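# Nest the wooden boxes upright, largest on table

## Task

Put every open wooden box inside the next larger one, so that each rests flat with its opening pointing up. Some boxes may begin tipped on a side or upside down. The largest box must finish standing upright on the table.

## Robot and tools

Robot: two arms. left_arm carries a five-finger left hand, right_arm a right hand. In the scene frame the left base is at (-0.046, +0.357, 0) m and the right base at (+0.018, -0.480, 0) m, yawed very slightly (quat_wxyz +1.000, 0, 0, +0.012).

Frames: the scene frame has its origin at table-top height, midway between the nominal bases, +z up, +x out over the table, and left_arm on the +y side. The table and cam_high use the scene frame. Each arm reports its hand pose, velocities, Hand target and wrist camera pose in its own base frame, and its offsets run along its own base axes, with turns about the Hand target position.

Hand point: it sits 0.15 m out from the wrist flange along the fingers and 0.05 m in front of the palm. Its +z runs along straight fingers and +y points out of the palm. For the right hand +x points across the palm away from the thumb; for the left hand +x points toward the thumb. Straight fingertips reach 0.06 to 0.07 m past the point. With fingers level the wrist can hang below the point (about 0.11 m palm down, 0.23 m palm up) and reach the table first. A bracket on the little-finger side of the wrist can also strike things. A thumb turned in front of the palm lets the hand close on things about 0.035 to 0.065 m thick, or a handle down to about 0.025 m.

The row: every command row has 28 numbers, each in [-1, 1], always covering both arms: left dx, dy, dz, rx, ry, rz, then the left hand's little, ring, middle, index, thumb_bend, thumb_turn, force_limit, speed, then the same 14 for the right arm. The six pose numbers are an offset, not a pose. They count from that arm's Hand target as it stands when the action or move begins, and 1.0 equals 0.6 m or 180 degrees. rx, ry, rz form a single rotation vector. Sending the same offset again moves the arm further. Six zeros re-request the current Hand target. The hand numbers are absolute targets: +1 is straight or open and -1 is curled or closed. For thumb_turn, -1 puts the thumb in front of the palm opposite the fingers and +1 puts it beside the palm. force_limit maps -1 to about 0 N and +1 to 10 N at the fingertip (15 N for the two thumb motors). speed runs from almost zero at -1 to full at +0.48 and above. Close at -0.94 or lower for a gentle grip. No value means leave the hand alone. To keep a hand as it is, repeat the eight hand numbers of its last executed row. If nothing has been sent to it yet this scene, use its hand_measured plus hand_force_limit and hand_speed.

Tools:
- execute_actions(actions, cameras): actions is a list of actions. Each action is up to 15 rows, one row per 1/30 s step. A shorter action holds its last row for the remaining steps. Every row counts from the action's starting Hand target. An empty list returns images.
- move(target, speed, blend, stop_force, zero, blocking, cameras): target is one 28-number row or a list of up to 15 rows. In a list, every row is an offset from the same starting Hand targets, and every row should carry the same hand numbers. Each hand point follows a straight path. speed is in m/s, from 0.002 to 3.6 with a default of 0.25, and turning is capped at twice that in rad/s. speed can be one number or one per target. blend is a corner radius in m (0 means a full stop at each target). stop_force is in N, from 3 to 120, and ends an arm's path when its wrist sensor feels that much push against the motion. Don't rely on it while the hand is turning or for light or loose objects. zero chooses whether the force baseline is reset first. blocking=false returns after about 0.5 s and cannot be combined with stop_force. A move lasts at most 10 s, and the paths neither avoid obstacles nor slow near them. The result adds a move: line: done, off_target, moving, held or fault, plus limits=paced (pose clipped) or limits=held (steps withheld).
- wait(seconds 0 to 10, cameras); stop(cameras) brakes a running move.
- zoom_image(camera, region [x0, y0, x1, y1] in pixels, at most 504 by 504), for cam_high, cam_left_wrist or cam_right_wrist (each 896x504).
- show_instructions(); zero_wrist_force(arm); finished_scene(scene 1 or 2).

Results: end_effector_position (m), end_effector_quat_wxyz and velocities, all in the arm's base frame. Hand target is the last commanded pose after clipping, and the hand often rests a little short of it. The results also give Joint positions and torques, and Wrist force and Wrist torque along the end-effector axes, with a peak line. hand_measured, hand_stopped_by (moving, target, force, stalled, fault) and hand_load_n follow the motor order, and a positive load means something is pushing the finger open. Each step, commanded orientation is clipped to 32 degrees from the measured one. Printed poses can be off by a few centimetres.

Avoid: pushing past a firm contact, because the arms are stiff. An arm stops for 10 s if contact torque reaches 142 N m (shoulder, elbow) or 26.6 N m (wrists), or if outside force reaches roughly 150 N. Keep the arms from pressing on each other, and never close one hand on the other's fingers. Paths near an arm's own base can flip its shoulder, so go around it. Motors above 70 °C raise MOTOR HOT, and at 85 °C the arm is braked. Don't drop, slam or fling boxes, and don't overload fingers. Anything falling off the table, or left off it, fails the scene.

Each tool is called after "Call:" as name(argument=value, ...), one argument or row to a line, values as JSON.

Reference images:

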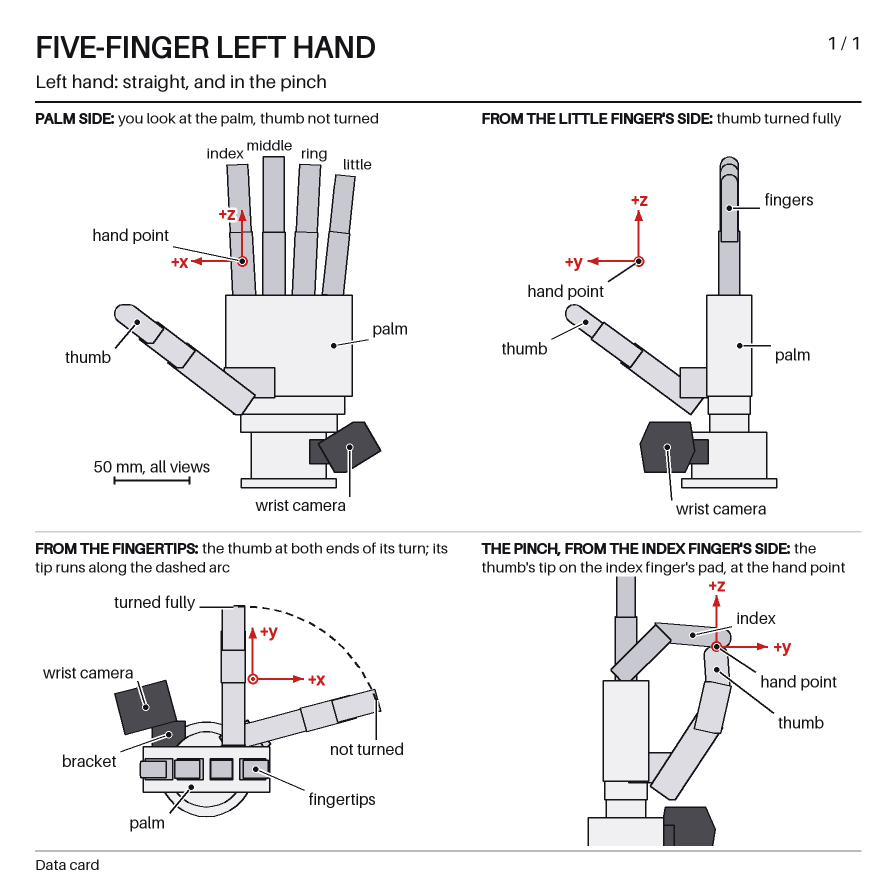

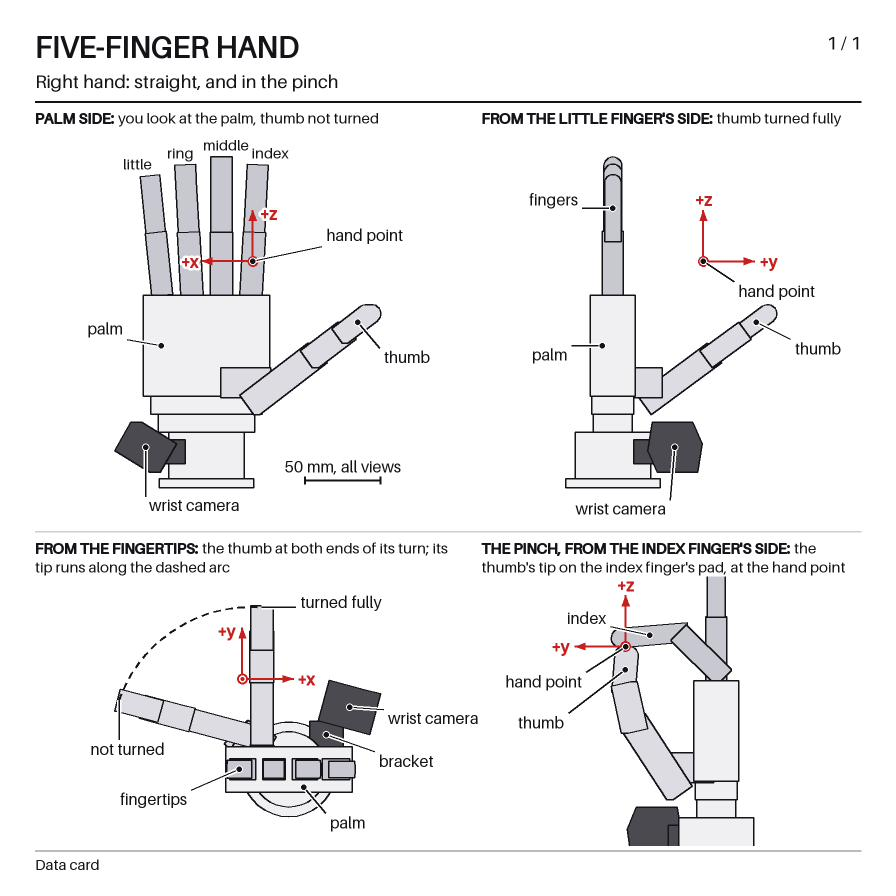

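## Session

Call:
execute_actions(
  actions=[],
)

Call:
zoom_image(
  camera="cam_high",
  region=[320, 160, 560, 340],
)

Scene clock: 0.00 s.
left_arm: end_effector_position=(+0.3477, +0.3555, +0.1048) hand_measured=(+1.000, +1.000, +1.000, +1.000, +1.000, +1.000) hand_load_n=(+0.0, +0.0, +0.0, +0.0, +0.0, +0.0) hand_stopped_by=(target, target, target, target, target, target) hand_force_limit=0.00 hand_speed=-0.80 end_effector_quat_wxyz=(+0.103, -0.159, +0.909, -0.370) | right_arm: end_effector_position=(+0.5523, +0.3645, +0.1889) hand_measured=(+1.000, +1.000, +1.000, +1.000, +1.000, +1.000) hand_load_n=(+0.0, +0.0, +0.0, +0.0, +0.0, +0.0) hand_stopped_by=(target, target, target, target, target, target) hand_force_limit=0.00 hand_speed=-0.80 end_effector_quat_wxyz=(+0.351, -0.345, +0.756, +0.431)
Joint positions: left_arm=[4.373 -2.363 -1.293 1.466 -1.047 -0.514] | right_arm=[-0.043 -0.861 1.412 0.549 0.443 -2.169]
Joint velocities: within noise
Joint torques (N m): no reading
Wrist force (N): no reading
Wrist torque (N m): no reading
Wrist force, peak (N): no reading
Hand target: left_arm +0.3477, +0.3555, +0.1048; +0.103, -0.159, +0.909, -0.370 | right_arm +0.5523, +0.3645, +0.1889; +0.351, -0.345, +0.756, +0.431
camera_calibration:
cam_left_wrist: T_world_to_cam=[[-0.0335592, -0.713968, 0.699373, 0.184927], [-0.97444, 0.178899, 0.135874, 0.261513], [-0.222127, -0.676938, -0.701723, 0.502704], [0, 0, 0, 1]] pos_world=[0.372699, 0.425547, 0.187893]
cam_right_wrist: T_world_to_cam=[[-0.915167, 0.371012, 0.15754, 0.346402], [0.0889746, -0.19526, 0.976707, -0.1636], [0.393131, 0.907868, 0.145685, -0.462459], [0, 0, 0, 1]] pos_world=[0.513379, 0.259388, 0.172591]

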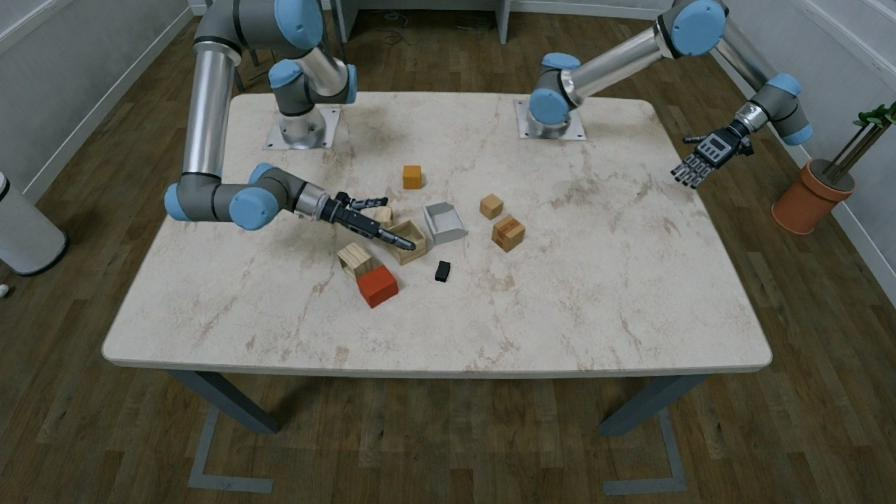

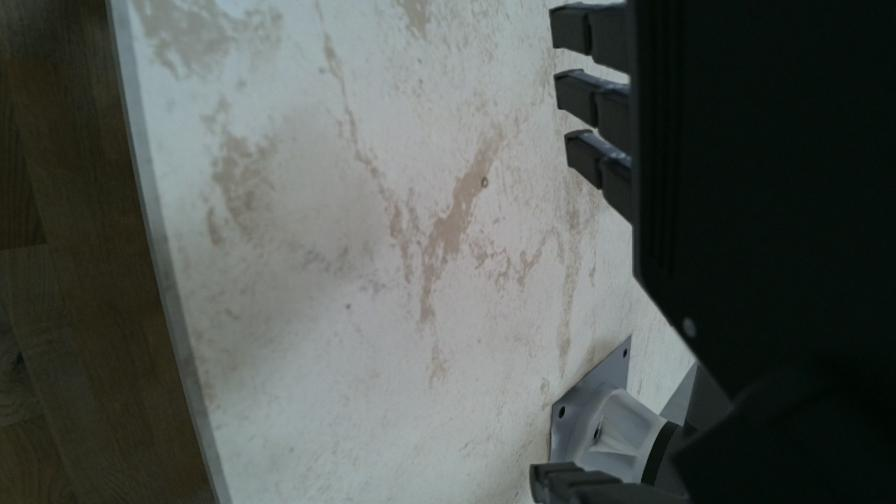

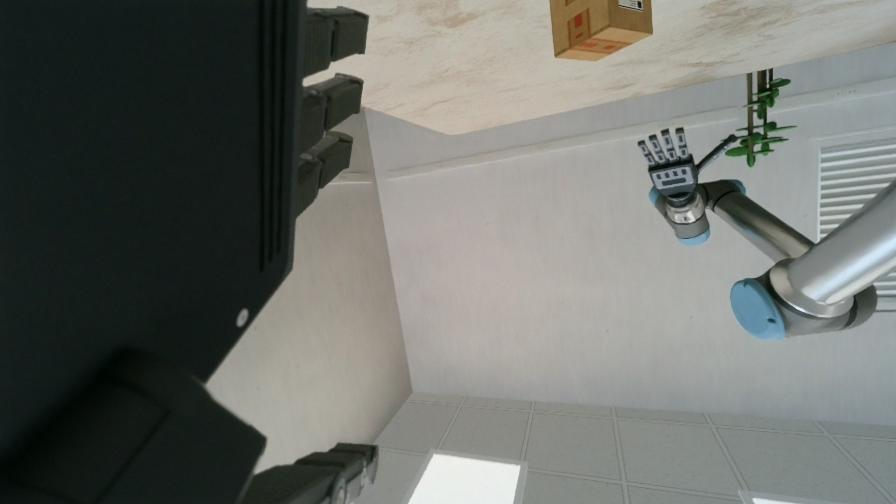

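Scaled by 2.100 from the camera's 896x504 image, which has a finer 1280x720 frame.

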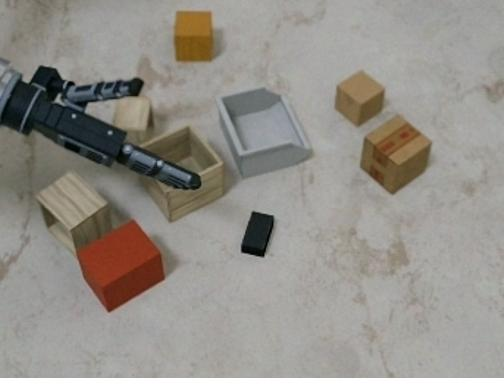

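Call:
move(
  target=[
    [0,0,0,0,0,0,1,1,1,1,1,1,0,-0.8,0,0,0.2,0,0,0,1,1,1,1,1,1,0,-0.8],
    [0,0,0,0,0,0,1,1,1,1,1,1,0,-0.8,-0.25,-0.4,0.28,-0.240,-0.5166,0.2252,1,1,1,1,1,1,0,-0.8],
  ],
  speed=0.3,
  blend=0.05,
  cameras=["cam_high","cam_right_wrist"],
)

Call:
zoom_image(
  camera="cam_high",
  region=[320, 180, 480, 320],
)

Call:
zoom_image(
  camera="cam_high",
  region=[360, 190, 440, 270],
)

Call:
zoom_image(
  camera="cam_high",
  region=[325, 235, 405, 315],
)

Scene clock: 7.30 s.
left_arm: end_effector_position=(+0.3477, +0.3555, +0.1048) hand_measured=(+1.000, +1.000, +1.000, +1.000, +1.000, +1.000) hand_load_n=(+0.0, +0.0, +0.0, +0.0, +0.0, +0.0) hand_stopped_by=(target, target, target, target, target, target) hand_force_limit=0.00 hand_speed=-0.80 end_effector_quat_wxyz=(+0.103, -0.159, +0.909, -0.370) | right_arm: end_effector_position=(+0.4023, +0.1245, +0.3569) hand_measured=(+1.000, +1.000, +1.000, +1.000, +1.000, +1.000) hand_load_n=(+0.0, +0.0, +0.0, +0.0, +0.0, +0.0) hand_stopped_by=(target, target, target, target, target, target) hand_force_limit=0.00 hand_speed=-0.80 end_effector_quat_wxyz=(-0.483, +0.836, -0.224, +0.130) end_effector_velocity=(+0.000, -0.001, +0.000) end_effector_angular_velocity=(-0.002, -0.002, +0.002)
Joint positions: left_arm=[4.373 -2.363 -1.293 1.466 -1.047 -0.514] | right_arm=[-0.559 -1.514 1.665 1.481 0.524 -4.784]
Joint velocities: left_arm=[within noise] | right_arm=[-0.001 0 0 0 0.001 -0.005]
Joint torques (N m): left_arm=[-0.64 45.79 14.61 -2.42 0.61 0.19] | right_arm=[1.66 -25.94 -30.1 1.7 1.21 -2.42]
Wrist force (N): left_arm=[-0.1 0.0 0.2] | right_arm=[-0.3 -0.8 0.6]
Wrist torque (N m): left_arm=[-0.03 0.02 0.00] | right_arm=[-0.19 0.04 -0.11]
Wrist force, peak (N): left_arm=[0.5 0.2 0.4] | right_arm=[1.9 -1.2 0.9]
Hand target: left_arm +0.3477, +0.3555, +0.1048; +0.103, -0.159, +0.909, -0.370 | right_arm +0.4023, +0.1245, +0.3569; -0.483, +0.836, -0.224, +0.130
Off the commanded pose: left_arm 0.000 m, 0 deg | right_arm 0.000 m, 0 deg.
move: done
camera_calibration:
cam_right_wrist: T_world_to_cam=[[0.00943961, -0.50367, -0.863845, 0.373096], [-0.994153, -0.0976528, 0.0460735, 0.394458], [-0.107563, 0.858359, -0.501647, 0.228458], [0, 0, 0, 1]] pos_world=[0.413204, 0.0303382, 0.418728]
Images, in order (width x height): cam_high 896x504, cam_right_wrist 896x504.

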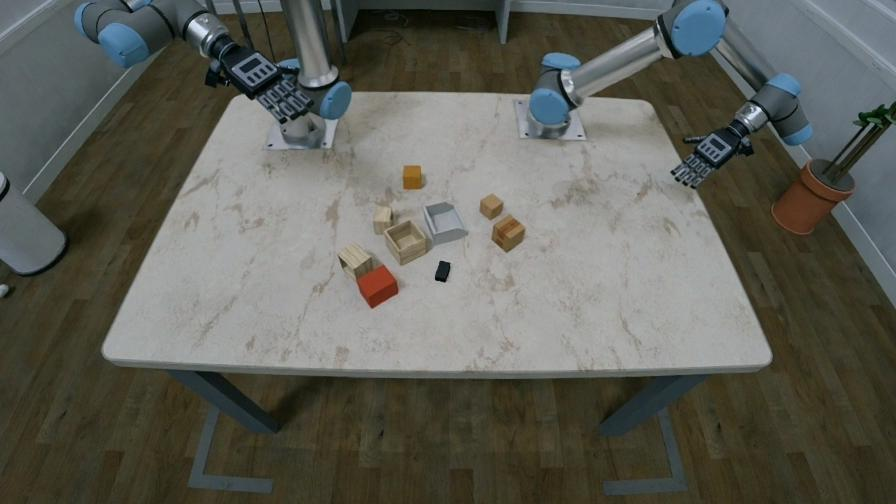

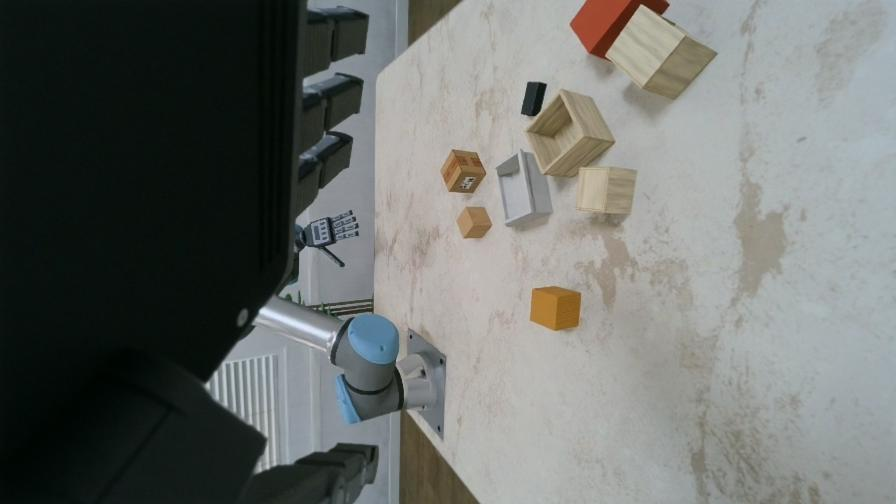

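Scaled by 3.150 from the camera's 896x504 image, which has a finer 1280x720 frame.

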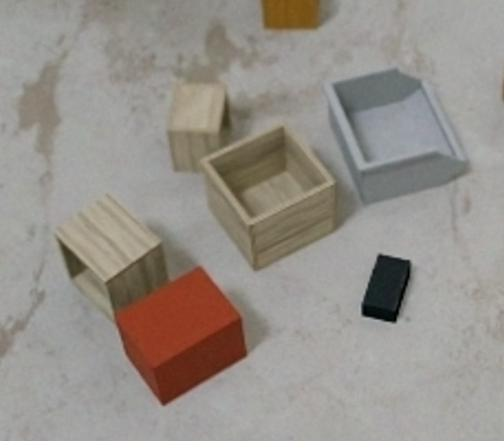

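Scaled by 6.300 from the camera's 896x504 image, which has a finer 1280x720 frame.

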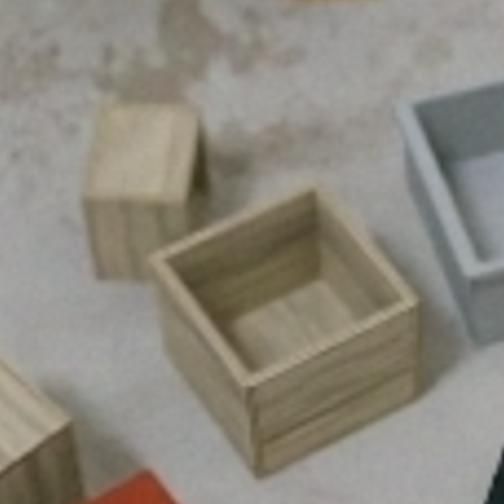

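Scaled by 6.300 from the camera's 896x504 image, which has a finer 1280x720 frame.

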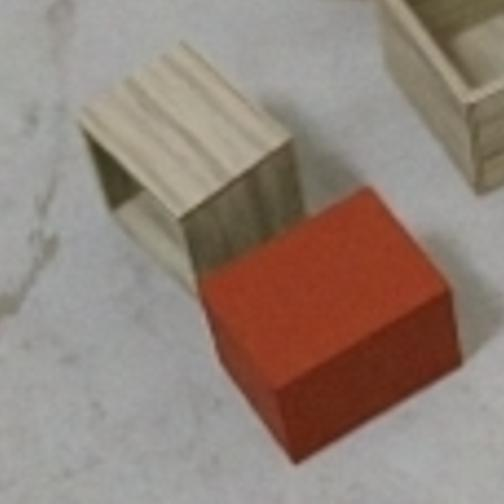

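Call:
zoom_image(
  camera="cam_right_wrist",
  region=[430, 0, 740, 310],
)

Call:
zoom_image(
  camera="cam_right_wrist",
  region=[520, 80, 660, 230],
)

Call:
zoom_image(
  camera="cam_right_wrist",
  region=[560, 0, 740, 120],
)

Call:
zoom_image(
  camera="cam_high",
  region=[365, 195, 405, 245],
)

Scaled by 1.626 from the camera's 896x504 image, which has a finer 1280x720 frame.

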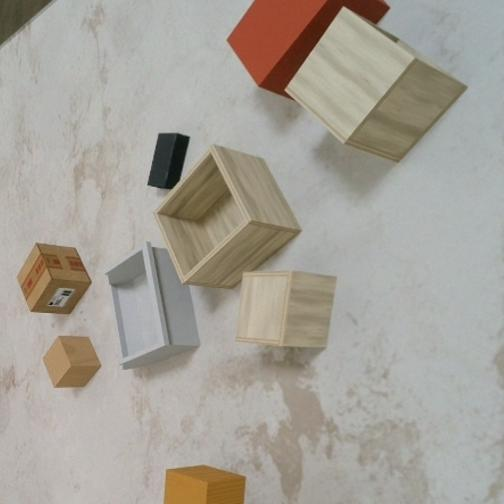

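Scaled by 3.360 from the camera's 896x504 image, which has a finer 1280x720 frame.

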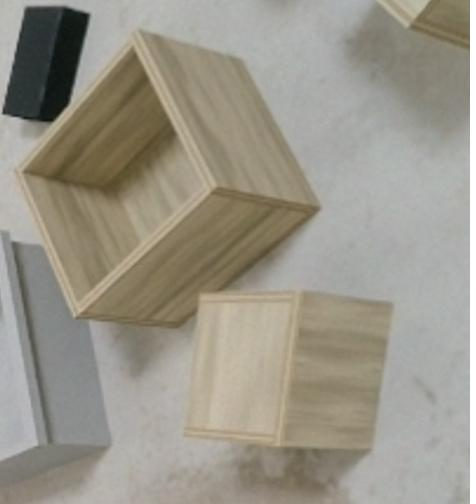

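Scaled by 2.800 from the camera's 896x504 image, which has a finer 1280x720 frame.

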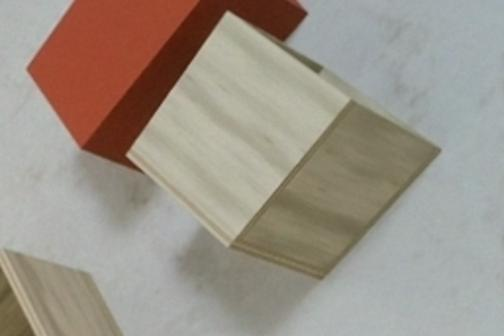

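Scaled by 10.080 from the camera's 896x504 image, which has a finer 1280x720 frame.

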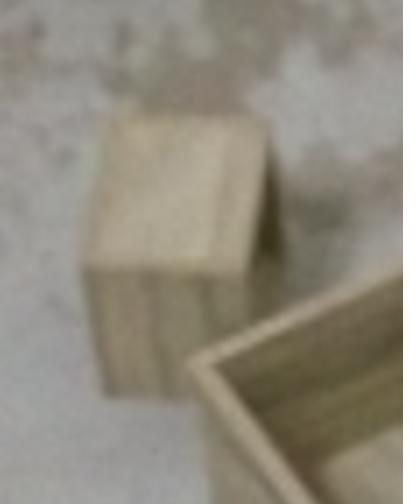

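Call:
move(
  target=[
    [0,0,0,0,0,0,1,1,1,1,1,1,0,-0.8,0.2978,0.2142,-0.32,0,0,-0.0983,1,1,0.4,0.4,1,-1,-0.5,-0.4],
  ],
  speed=0.25,
  cameras=["cam_high","cam_right_wrist"],
)

Call:
zoom_image(
  camera="cam_right_wrist",
  region=[440, 60, 860, 440],
)

Call:
zoom_image(
  camera="cam_high",
  region=[320, 180, 440, 320],
)

Scene clock: 46.07 s.
left_arm: end_effector_position=(+0.3477, +0.3555, +0.1048) hand_measured=(+1.000, +1.000, +1.000, +1.000, +1.000, +1.000) hand_load_n=(+0.0, +0.0, +0.0, +0.0, +0.0, +0.0) hand_stopped_by=(target, target, target, target, target, target) hand_force_limit=0.00 hand_speed=-0.80 end_effector_quat_wxyz=(+0.103, -0.159, +0.909, -0.370) | right_arm: end_effector_position=(+0.5810, +0.2530, +0.1649) hand_measured=(+1.000, +1.000, +0.400, +0.400, +1.000, -1.000) hand_load_n=(+0.0, +0.0, +0.0, +0.0, +0.0, +0.0) hand_stopped_by=(target, target, target, target, target, target) hand_force_limit=-0.50 hand_speed=-0.40 end_effector_quat_wxyz=(-0.458, +0.792, -0.350, +0.203)
Joint positions: left_arm=[4.373 -2.363 -1.293 1.466 -1.047 -0.514] | right_arm=[-0.062 -1.202 1.567 0.326 0.9 -3.618]
Joint torques (N m): left_arm=[-2.1 45.54 13.68 -2.58 0.53 0.29] | right_arm=[7.53 -26.4 -6.63 -1.78 1.61 2.33]
Wrist force (N): left_arm=[0.2 0.0 0.2] | right_arm=[-0.3 -0.7 1.1]
Wrist torque (N m): left_arm=[-0.03 -0.02 0.02] | right_arm=[-0.23 0.00 -0.01]
Wrist force, peak (N): left_arm=[0.4 0.5 0.0] | right_arm=[-0.1 -0.2 2.9]
Hand target: left_arm +0.3477, +0.3555, +0.1048; +0.103, -0.159, +0.909, -0.370 | right_arm +0.5809, +0.2530, +0.1649; -0.458, +0.792, -0.350, +0.203
Off the commanded pose: left_arm 0.000 m, 0 deg | right_arm 0.000 m, 0 deg.
move: done
camera_calibration:
cam_right_wrist: T_world_to_cam=[[-0.143927, -0.48293, -0.86375, 0.354152], [-0.976827, 0.209054, 0.0458851, 0.505934], [0.158411, 0.850338, -0.501828, -0.111306], [0, 0, 0, 1]] pos_world=[0.562814, 0.159911, 0.226828]
Images, in order (width x height): cam_high 896x504, cam_right_wrist 896x504.

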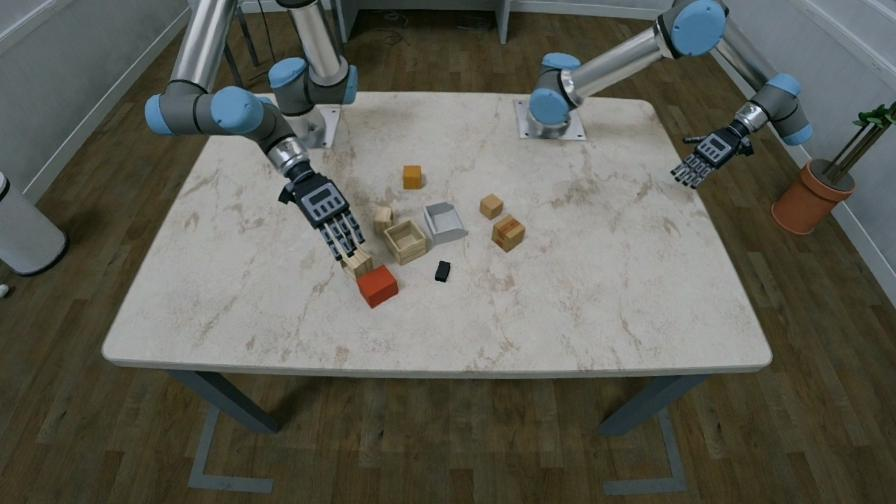

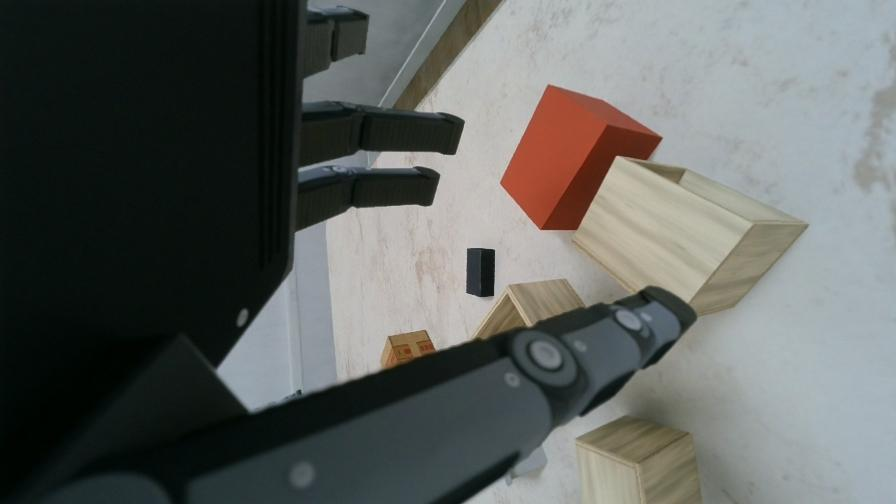

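Scaled by 1.200 from the camera's 896x504 image, which has a finer 1280x720 frame.

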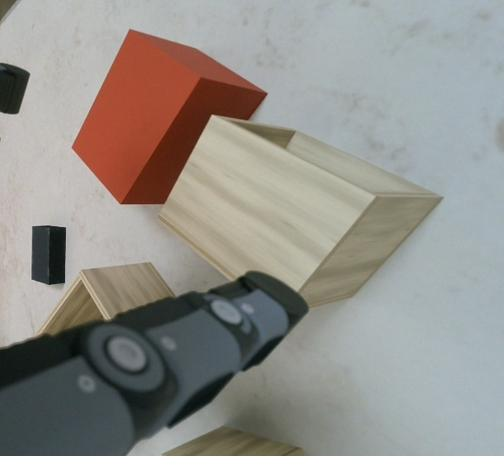

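Scaled by 3.600 from the camera's 896x504 image, which has a finer 1280x720 frame.

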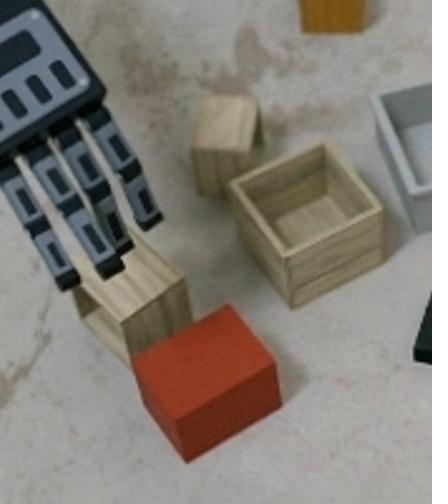

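Call:
move(
  target=[
    [0,0,0,0,0,0,1,1,1,1,1,1,0,-0.8,-0.003,0.0072,-0.06,0.1213,0.1143,0.0056,1,1,0.3,0.3,1,-1,-0.5,-0.4],
  ],
  speed=0.2,
  cameras=["cam_high","cam_right_wrist"],
)

Call:
zoom_image(
  camera="cam_high",
  region=[320, 200, 420, 320],
)

Scene clock: 51.67 s.
left_arm: end_effector_position=(+0.3477, +0.3555, +0.1048) hand_measured=(+1.000, +1.000, +1.000, +1.000, +1.000, +1.000) hand_load_n=(+0.0, +0.0, +0.0, +0.0, +0.0, -0.5) hand_stopped_by=(target, target, target, target, target, target) hand_force_limit=0.00 hand_speed=-0.80 end_effector_quat_wxyz=(+0.103, -0.159, +0.909, -0.370) | right_arm: end_effector_position=(+0.5792, +0.2572, +0.1289) hand_measured=(+1.000, +1.000, +0.300, +0.300, +1.000, -1.000) hand_load_n=(+0.0, +0.0, +0.0, +0.0, +0.0, +0.0) hand_stopped_by=(target, target, target, target, target, target) hand_force_limit=-0.50 hand_speed=-0.40 end_effector_quat_wxyz=(-0.531, +0.718, -0.450, -0.015)
Joint positions: left_arm=[4.373 -2.363 -1.293 1.466 -1.047 -0.514] | right_arm=[-0.17 -0.964 1.455 0.447 0.571 -3.408]
Joint torques (N m): left_arm=[0.08 45.14 13.3 -2.86 0.67 0.48] | right_arm=[8.96 -45.52 -4.09 -0.69 -0.48 -1.16]
Wrist force (N): left_arm=[0.1 0.2 0.1] | right_arm=[0.4 -0.7 0.2]
Wrist torque (N m): left_arm=[0.02 -0.01 0.00] | right_arm=[-0.12 -0.10 0.06]
Wrist force, peak (N): left_arm=[0.5 0.1 0.4] | right_arm=[-0.7 -0.8 1.0]
Hand target: left_arm +0.3477, +0.3555, +0.1048; +0.103, -0.159, +0.909, -0.370 | right_arm +0.5791, +0.2573, +0.1289; -0.531, +0.718, -0.450, -0.015
Off the commanded pose: left_arm 0.000 m, 0 deg | right_arm 0.000 m, 0 deg.
move: done
camera_calibration:
cam_right_wrist: T_world_to_cam=[[-0.457933, -0.149036, -0.876405, 0.4225], [-0.888817, 0.0960478, 0.448085, 0.431193], [0.0173958, 0.984156, -0.176449, -0.127456], [0, 0, 0, 1]] pos_world=[0.578945, 0.146989, 0.154581]
Images, in order (width x height): cam_high 896x504, cam_right_wrist 896x504.

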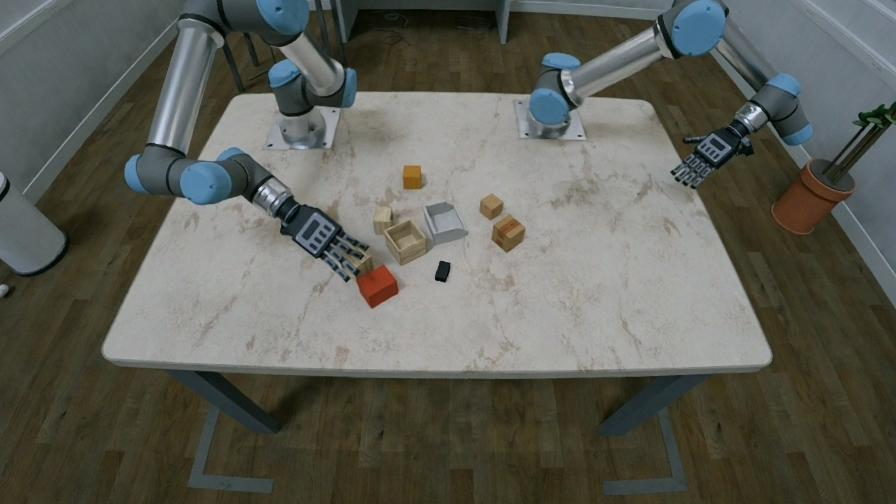

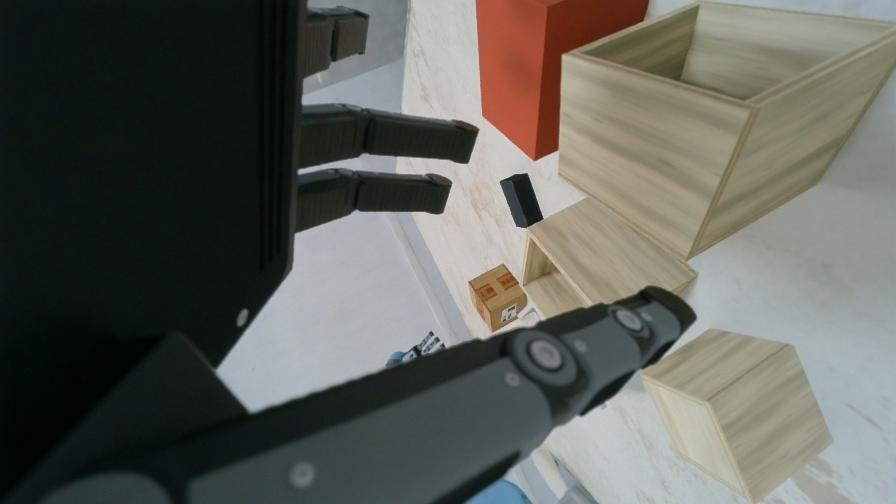

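Scaled by 4.200 from the camera's 896x504 image, which has a finer 1280x720 frame.

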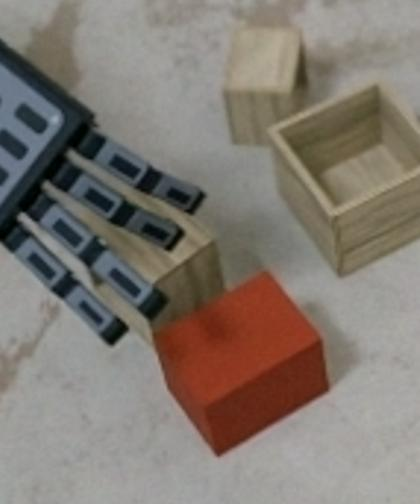

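Call:
move(
  target=[
    [0,0,0,0,0,0,1,1,1,1,1,1,0,-0.8,0,0,0,0,0,0,-0.9,-0.9,0.3,0.3,1,-1,-0.5,-0.2],
    [0,0,0,0,0,0,1,1,1,1,1,1,0,-0.8,0,0,-0.1183,0,0,0,-0.9,-0.9,0.3,0.3,1,-1,-0.5,-0.2],
  ],
  speed=0.1,
  stop_force=6,
  cameras=["cam_high","cam_right_wrist"],
)

Call:
zoom_image(
  camera="cam_high",
  region=[320, 200, 420, 320],
)

Scene clock: 55.20 s.
left_arm: end_effector_position=(+0.3477, +0.3555, +0.1048) hand_measured=(+1.000, +1.000, +1.000, +1.000, +1.000, +1.000) hand_load_n=(+0.0, +0.0, +0.0, +0.0, -0.5, -0.5) hand_stopped_by=(target, target, target, target, target, target) hand_force_limit=0.00 hand_speed=-0.80 end_effector_quat_wxyz=(+0.103, -0.159, +0.909, -0.370) | right_arm: end_effector_position=(+0.5790, +0.2573, +0.0747) hand_measured=(-0.900, +0.052, +0.300, +0.300, +1.000, -1.000) hand_load_n=(+0.0, +7.0, +0.0, +0.0, +1.0, +3.0) hand_stopped_by=(target, force, target, target, target, target) hand_force_limit=-0.50 hand_speed=-0.20 end_effector_quat_wxyz=(-0.531, +0.718, -0.450, -0.015)
Joint positions: left_arm=[4.373 -2.363 -1.293 1.466 -1.047 -0.514] | right_arm=[-0.169 -0.897 1.5 0.336 0.571 -3.409]
Joint torques (N m): left_arm=[-0.73 45.7 14.3 -2.8 0.49 0.64] | right_arm=[-0.07 -35.99 -4.23 -0.09 -1.99 -0.04]
Wrist force (N): left_arm=[0.1 0.0 0.0] | right_arm=[0.7 -0.1 0.5]
Wrist torque (N m): left_arm=[-0.01 -0.03 0.01] | right_arm=[-0.07 -0.13 0.06]
Wrist force, peak (N): left_arm=[0.4 0.4 0.2] | right_arm=[-3.1 -4.8 -4.2]
Hand target: left_arm +0.3477, +0.3555, +0.1048; +0.103, -0.159, +0.909, -0.370 | right_arm +0.5790, +0.2573, +0.0747; -0.531, +0.718, -0.450, -0.015 (not the last commanded pose)
Off the commanded pose: left_arm 0.000 m, 0 deg | right_arm 0.017 m, 0 deg.
move: contact (right_arm); path passed 1 of 2 targets
camera_calibration:
cam_right_wrist: T_world_to_cam=[[-0.458014, -0.149209, -0.876333, 0.375032], [-0.888783, 0.0957116, 0.448224, 0.455396], [0.0169963, 0.984163, -0.176451, -0.136885], [0, 0, 0, 1]] pos_world=[0.578844, 0.147089, 0.100381]
Images, in order (width x height): cam_high 896x504, cam_right_wrist 896x504.

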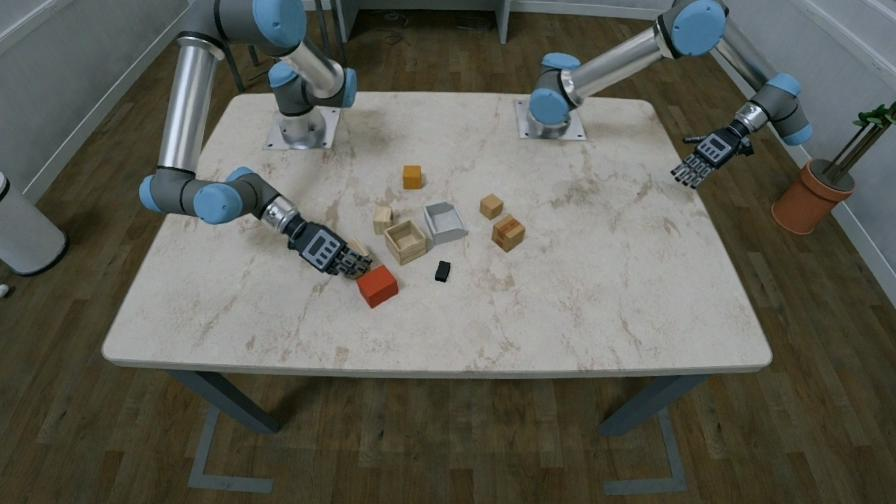

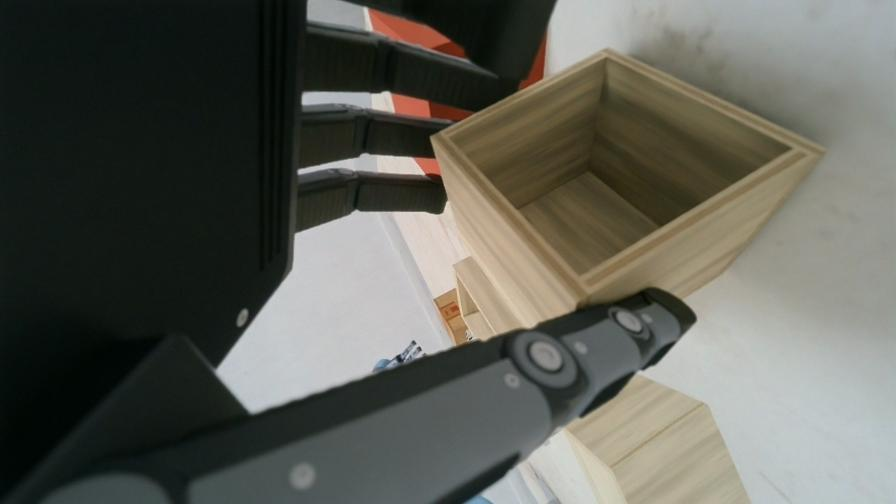

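Scaled by 4.200 from the camera's 896x504 image, which has a finer 1280x720 frame.

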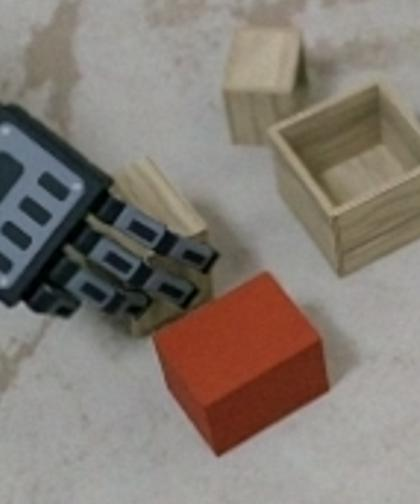

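Call:
move(
  target=[
    [0,0,0,0,0,0,1,1,1,1,1,1,0,-0.8,0,0,0.09,0,0,0,-0.9,0.052,0.3,0.3,1,-1,-0.5,-0.2],
  ],
  speed=0.1,
  cameras=["cam_right_wrist"],
)

Call:
move(
  target=[
    [0,0,0,0,0,0,1,1,1,1,1,1,0,-0.8,0,0,0,0,0,0,-0.9,-0.9,0.3,0.3,1,-1,-0.5,-0.2],
  ],
  cameras=["cam_right_wrist","cam_high"],
)

Scene clock: 57.80 s.
left_arm: end_effector_position=(+0.3477, +0.3555, +0.1048) hand_measured=(+1.000, +1.000, +1.000, +1.000, +1.000, +1.000) hand_load_n=(+0.0, +0.0, +0.0, +0.0, +0.0, +0.0) hand_stopped_by=(target, target, target, target, target, target) hand_force_limit=0.00 hand_speed=-0.80 end_effector_quat_wxyz=(+0.103, -0.159, +0.909, -0.370) | right_arm: end_effector_position=(+0.5791, +0.2573, +0.1287) hand_measured=(-0.900, +0.054, +0.300, +0.300, +1.000, -1.000) hand_load_n=(+0.0, +6.5, +0.0, +0.0, +1.0, +2.5) hand_stopped_by=(target, force, target, target, target, target) hand_force_limit=-0.50 hand_speed=-0.20 end_effector_quat_wxyz=(-0.531, +0.718, -0.450, -0.015)
Joint positions: left_arm=[4.373 -2.363 -1.293 1.466 -1.047 -0.514] | right_arm=[-0.169 -0.964 1.455 0.447 0.571 -3.409]
Joint torques (N m): left_arm=[-0.29 44.72 14.42 -2.85 0.61 0.63] | right_arm=[6.54 -39.82 -5.36 0.35 -1.28 -2.26]
Wrist force (N): left_arm=[-0.1 -0.1 0.1] | right_arm=[0.5 -0.3 0.6]
Wrist torque (N m): left_arm=[-0.03 0.02 0.00] | right_arm=[-0.11 -0.09 0.04]
Wrist force, peak (N): left_arm=[0.4 0.3 0.1] | right_arm=[1.2 1.2 1.2]
Hand target: left_arm +0.3477, +0.3555, +0.1048; +0.103, -0.159, +0.909, -0.370 | right_arm +0.5790, +0.2573, +0.1287; -0.531, +0.718, -0.450, -0.015
Off the commanded pose: left_arm 0.000 m, 0 deg | right_arm 0.000 m, 0 deg.
move: done
camera_calibration:
cam_right_wrist: T_world_to_cam=[[-0.457896, -0.149221, -0.876393, 0.422297], [-0.888844, 0.0956907, 0.448108, 0.431248], [0.0169956, 0.984163, -0.17645, -0.127357], [0, 0, 0, 1]] pos_world=[0.578844, 0.147089, 0.154381]
Images, in order (width x height): cam_right_wrist 896x504.

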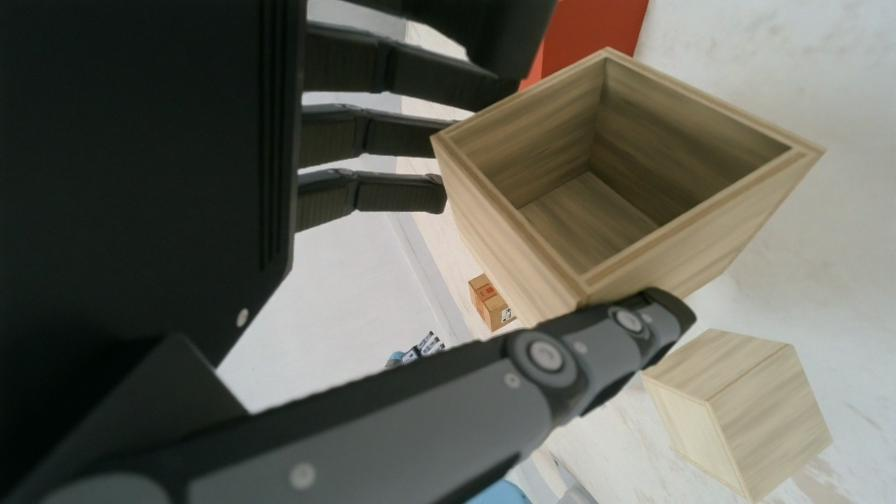

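Scene clock: 58.30 s.
left_arm: end_effector_position=(+0.3477, +0.3555, +0.1048) hand_measured=(+1.000, +1.000, +1.000, +1.000, +1.000, +1.000) hand_load_n=(+0.0, +0.0, +0.0, -0.5, +0.0, +0.0) hand_stopped_by=(target, target, target, target, target, target) hand_force_limit=0.00 hand_speed=-0.80 end_effector_quat_wxyz=(+0.103, -0.159, +0.909, -0.370) | right_arm: end_effector_position=(+0.5790, +0.2573, +0.1287) hand_measured=(-0.900, +0.054, +0.300, +0.300, +1.000, -1.000) hand_load_n=(+0.0, +6.5, +0.0, +0.0, +1.0, +2.5) hand_stopped_by=(target, force, target, target, target, target) hand_force_limit=-0.50 hand_speed=-0.20 end_effector_quat_wxyz=(-0.531, +0.718, -0.450, -0.015)
Joint positions: left_arm=[4.373 -2.363 -1.293 1.466 -1.047 -0.514] | right_arm=[-0.169 -0.964 1.455 0.447 0.571 -3.409]
Joint torques (N m): left_arm=[-1.44 45.91 14.51 -2.66 0.82 0.3] | right_arm=[5.86 -35.29 -4.39 3.63 -1.31 -2.25]
Wrist force (N): left_arm=[-0.1 0.2 0.1] | right_arm=[0.7 -0.3 0.6]
Wrist torque (N m): left_arm=[0.02 0.01 0.00] | right_arm=[-0.11 -0.11 0.06]
Wrist force, peak (N): left_arm=[0.1 0.4 0.2] | right_arm=[0.5 -0.5 0.8]
Hand target: left_arm +0.3477, +0.3555, +0.1048; +0.103, -0.159, +0.909, -0.370 | right_arm +0.5790, +0.2573, +0.1287; -0.531, +0.718, -0.450, -0.015
Off the commanded pose: left_arm 0.000 m, 0 deg | right_arm 0.000 m, 0 deg.
move: done
camera_calibration:
cam_right_wrist: T_world_to_cam=[[-0.457999, -0.14921, -0.876341, 0.422302], [-0.88879, 0.0957091, 0.44821, 0.43111], [0.0169962, 0.984163, -0.176451, -0.127355], [0, 0, 0, 1]] pos_world=[0.578744, 0.147089, 0.154381]
Images, in order (width x height): cam_high 896x504, cam_right_wrist 896x504.

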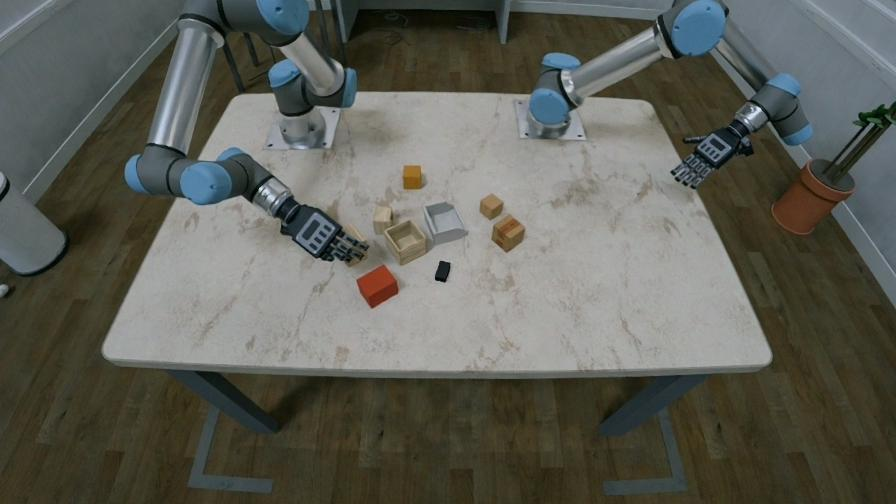

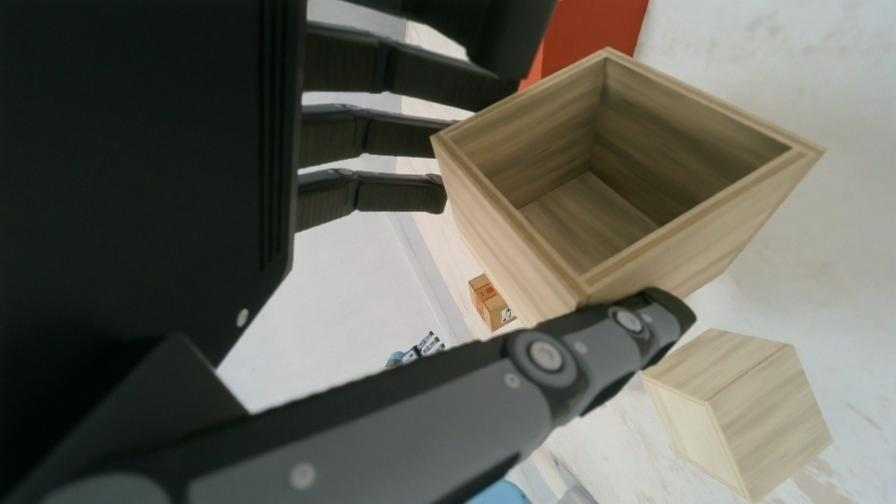

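Call:
move(
  target=[
    [0,0,0,0,0,0,1,1,1,1,1,1,0,-0.8,0,0,-0.07,0,0,0,-0.9,-0.9,0.3,0.3,1,-1,-0.5,-0.2],
    [0,0,0,0,0,0,1,1,1,1,1,1,0,-0.8,-0.0833,-0.1417,-0.07,0,0,0,-0.9,-0.9,0.3,0.3,1,-1,-0.5,-0.2],
  ],
  speed=0.08,
  cameras=["cam_right_wrist","cam_high"],
)

Call:
zoom_image(
  camera="cam_high",
  region=[300, 200, 440, 320],
)

Scene clock: 64.77 s.
left_arm: end_effector_position=(+0.3477, +0.3555, +0.1048) hand_measured=(+1.000, +1.000, +1.000, +1.000, +1.000, +1.000) hand_load_n=(+0.0, +0.0, +0.0, +0.0, +0.0, +0.0) hand_stopped_by=(target, target, target, target, target, target) hand_force_limit=0.00 hand_speed=-0.80 end_effector_quat_wxyz=(+0.103, -0.159, +0.909, -0.370) | right_arm: end_effector_position=(+0.5290, +0.1723, +0.0867) hand_measured=(-0.900, +0.054, +0.300, +0.300, +1.000, -1.000) hand_load_n=(+0.0, +6.5, +0.0, +0.0, +1.0, +2.5) hand_stopped_by=(target, force, target, target, target, target) hand_force_limit=-0.50 hand_speed=-0.20 end_effector_quat_wxyz=(-0.531, +0.718, -0.450, -0.015)
Joint positions: left_arm=[4.373 -2.363 -1.293 1.466 -1.047 -0.514] | right_arm=[-0.368 -0.948 1.64 0.553 0.478 -3.761]
Joint torques (N m): left_arm=[-1.31 46.53 14.68 -2.8 0.55 0.52] | right_arm=[0.78 -32.77 -26.64 0.9 0.81 -0.42]
Wrist force (N): left_arm=[0.3 -0.1 0.1] | right_arm=[0.4 -0.1 0.7]
Wrist torque (N m): left_arm=[-0.03 -0.04 0.02] | right_arm=[-0.08 -0.09 -0.13]
Wrist force, peak (N): left_arm=[0.4 0.4 0.2] | right_arm=[1.4 0.5 1.0]
Hand target: left_arm +0.3477, +0.3555, +0.1048; +0.103, -0.159, +0.909, -0.370 | right_arm +0.5290, +0.1723, +0.0867; -0.531, +0.718, -0.450, -0.015
Off the commanded pose: left_arm 0.000 m, 0 deg | right_arm 0.000 m, 0 deg.
move: done
camera_calibration:
cam_right_wrist: T_world_to_cam=[[-0.458194, -0.149018, -0.876271, 0.349996], [-0.88869, 0.0956558, 0.44842, 0.413557], [0.0169977, 0.984197, -0.17626, -0.0502872], [0, 0, 0, 1]] pos_world=[0.528744, 0.0620892, 0.112381]
Images, in order (width x height): cam_high 896x504, cam_right_wrist 896x504.

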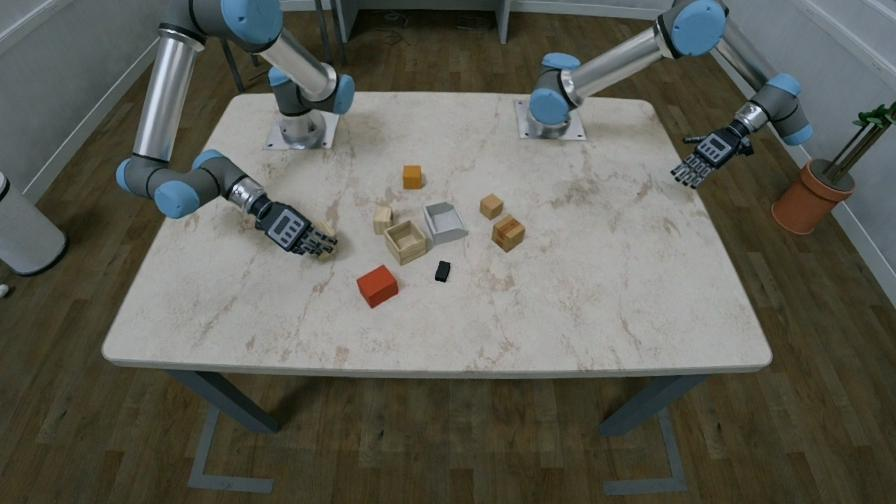

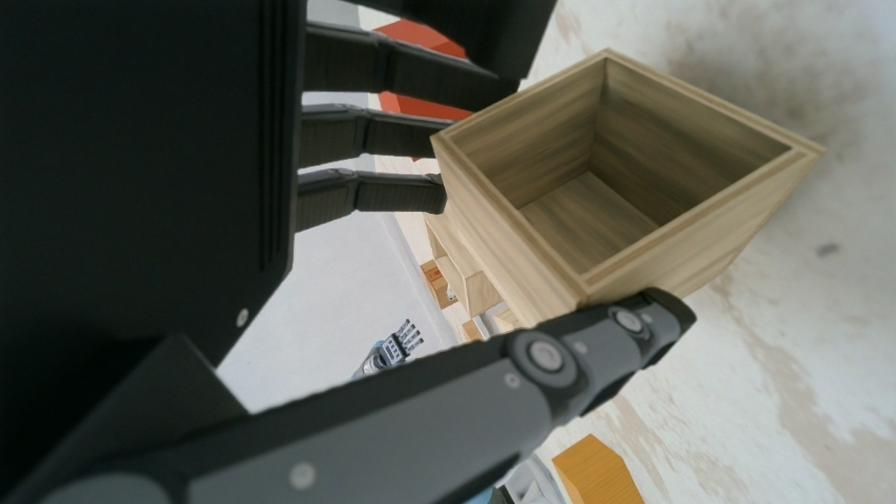

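Scaled by 3.600 from the camera's 896x504 image, which has a finer 1280x720 frame.

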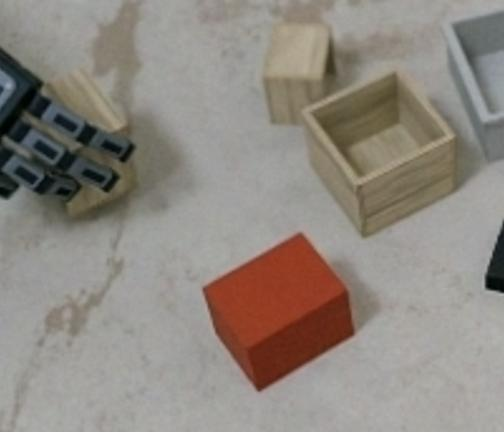

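Call:
move(
  target=[
    [0,0,0,0,0,0,1,1,1,1,1,1,0,-0.8,0,0,-0.035,0,0,0,-0.9,-0.9,0.3,0.3,1,-1,-0.5,-0.2],
  ],
  speed=0.025,
  stop_force=3,
  cameras=["cam_right_wrist"],
)

Scene clock: 67.33 s.
left_arm: end_effector_position=(+0.3477, +0.3555, +0.1048) hand_measured=(+1.000, +1.000, +1.000, +1.000, +1.000, +1.000) hand_load_n=(+0.0, +0.0, +0.0, +0.0, +0.0, +0.0) hand_stopped_by=(target, target, target, target, target, target) hand_force_limit=0.00 hand_speed=-0.80 end_effector_quat_wxyz=(+0.103, -0.159, +0.909, -0.370) | right_arm: end_effector_position=(+0.5290, +0.1723, +0.0696) hand_measured=(-0.900, +0.054, +0.300, +0.300, +1.000, -1.000) hand_load_n=(+0.0, +6.5, +0.0, +0.0, +1.0, +2.5) hand_stopped_by=(target, force, target, target, target, target) hand_force_limit=-0.50 hand_speed=-0.20 end_effector_quat_wxyz=(-0.531, +0.718, -0.450, -0.015)
Joint positions: left_arm=[4.373 -2.363 -1.293 1.466 -1.047 -0.514] | right_arm=[-0.368 -0.922 1.649 0.518 0.478 -3.761]
Joint torques (N m): left_arm=[-0.7 46.62 14.52 -2.74 0.77 0.41] | right_arm=[-6.52 -53.49 -26.33 0.02 0.87 -0.44]
Wrist force (N): left_arm=[0.2 0.2 0.1] | right_arm=[0.3 -0.2 0.5]
Wrist torque (N m): left_arm=[0.02 -0.03 0.01] | right_arm=[-0.07 -0.09 -0.06]
Wrist force, peak (N): left_arm=[0.2 0.1 0.4] | right_arm=[-3.4 -5.8 -3.9]
Hand target: left_arm +0.3477, +0.3555, +0.1048; +0.103, -0.159, +0.909, -0.370 | right_arm +0.5290, +0.1723, +0.0696; -0.531, +0.718, -0.450, -0.015 (not the last commanded pose)
Off the commanded pose: left_arm 0.000 m, 0 deg | right_arm 0.004 m, 0 deg.
move: contact (right_arm)
camera_calibration:
cam_right_wrist: T_world_to_cam=[[-0.458079, -0.149247, -0.876293, 0.334967], [-0.888751, 0.0956356, 0.448303, 0.421269], [0.0168967, 0.984164, -0.176452, -0.0532274], [0, 0, 0, 1]] pos_world=[0.528744, 0.0620891, 0.0952805]
Images, in order (width x height): cam_right_wrist 896x504.

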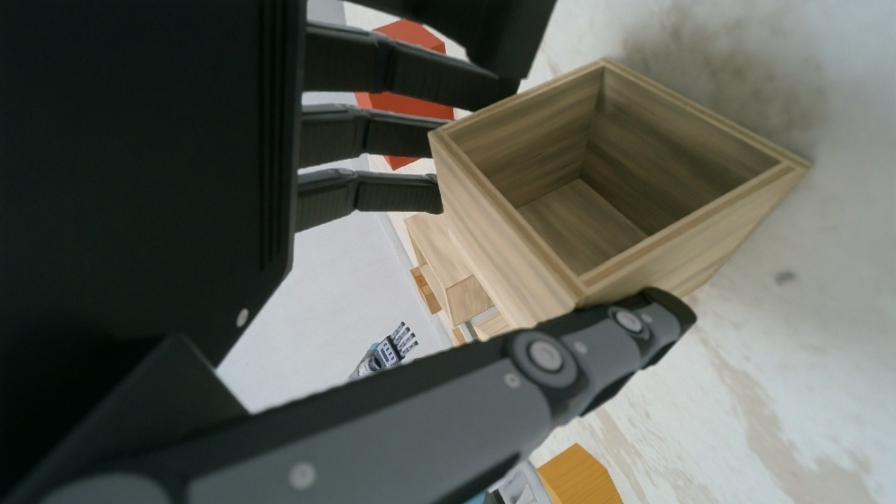

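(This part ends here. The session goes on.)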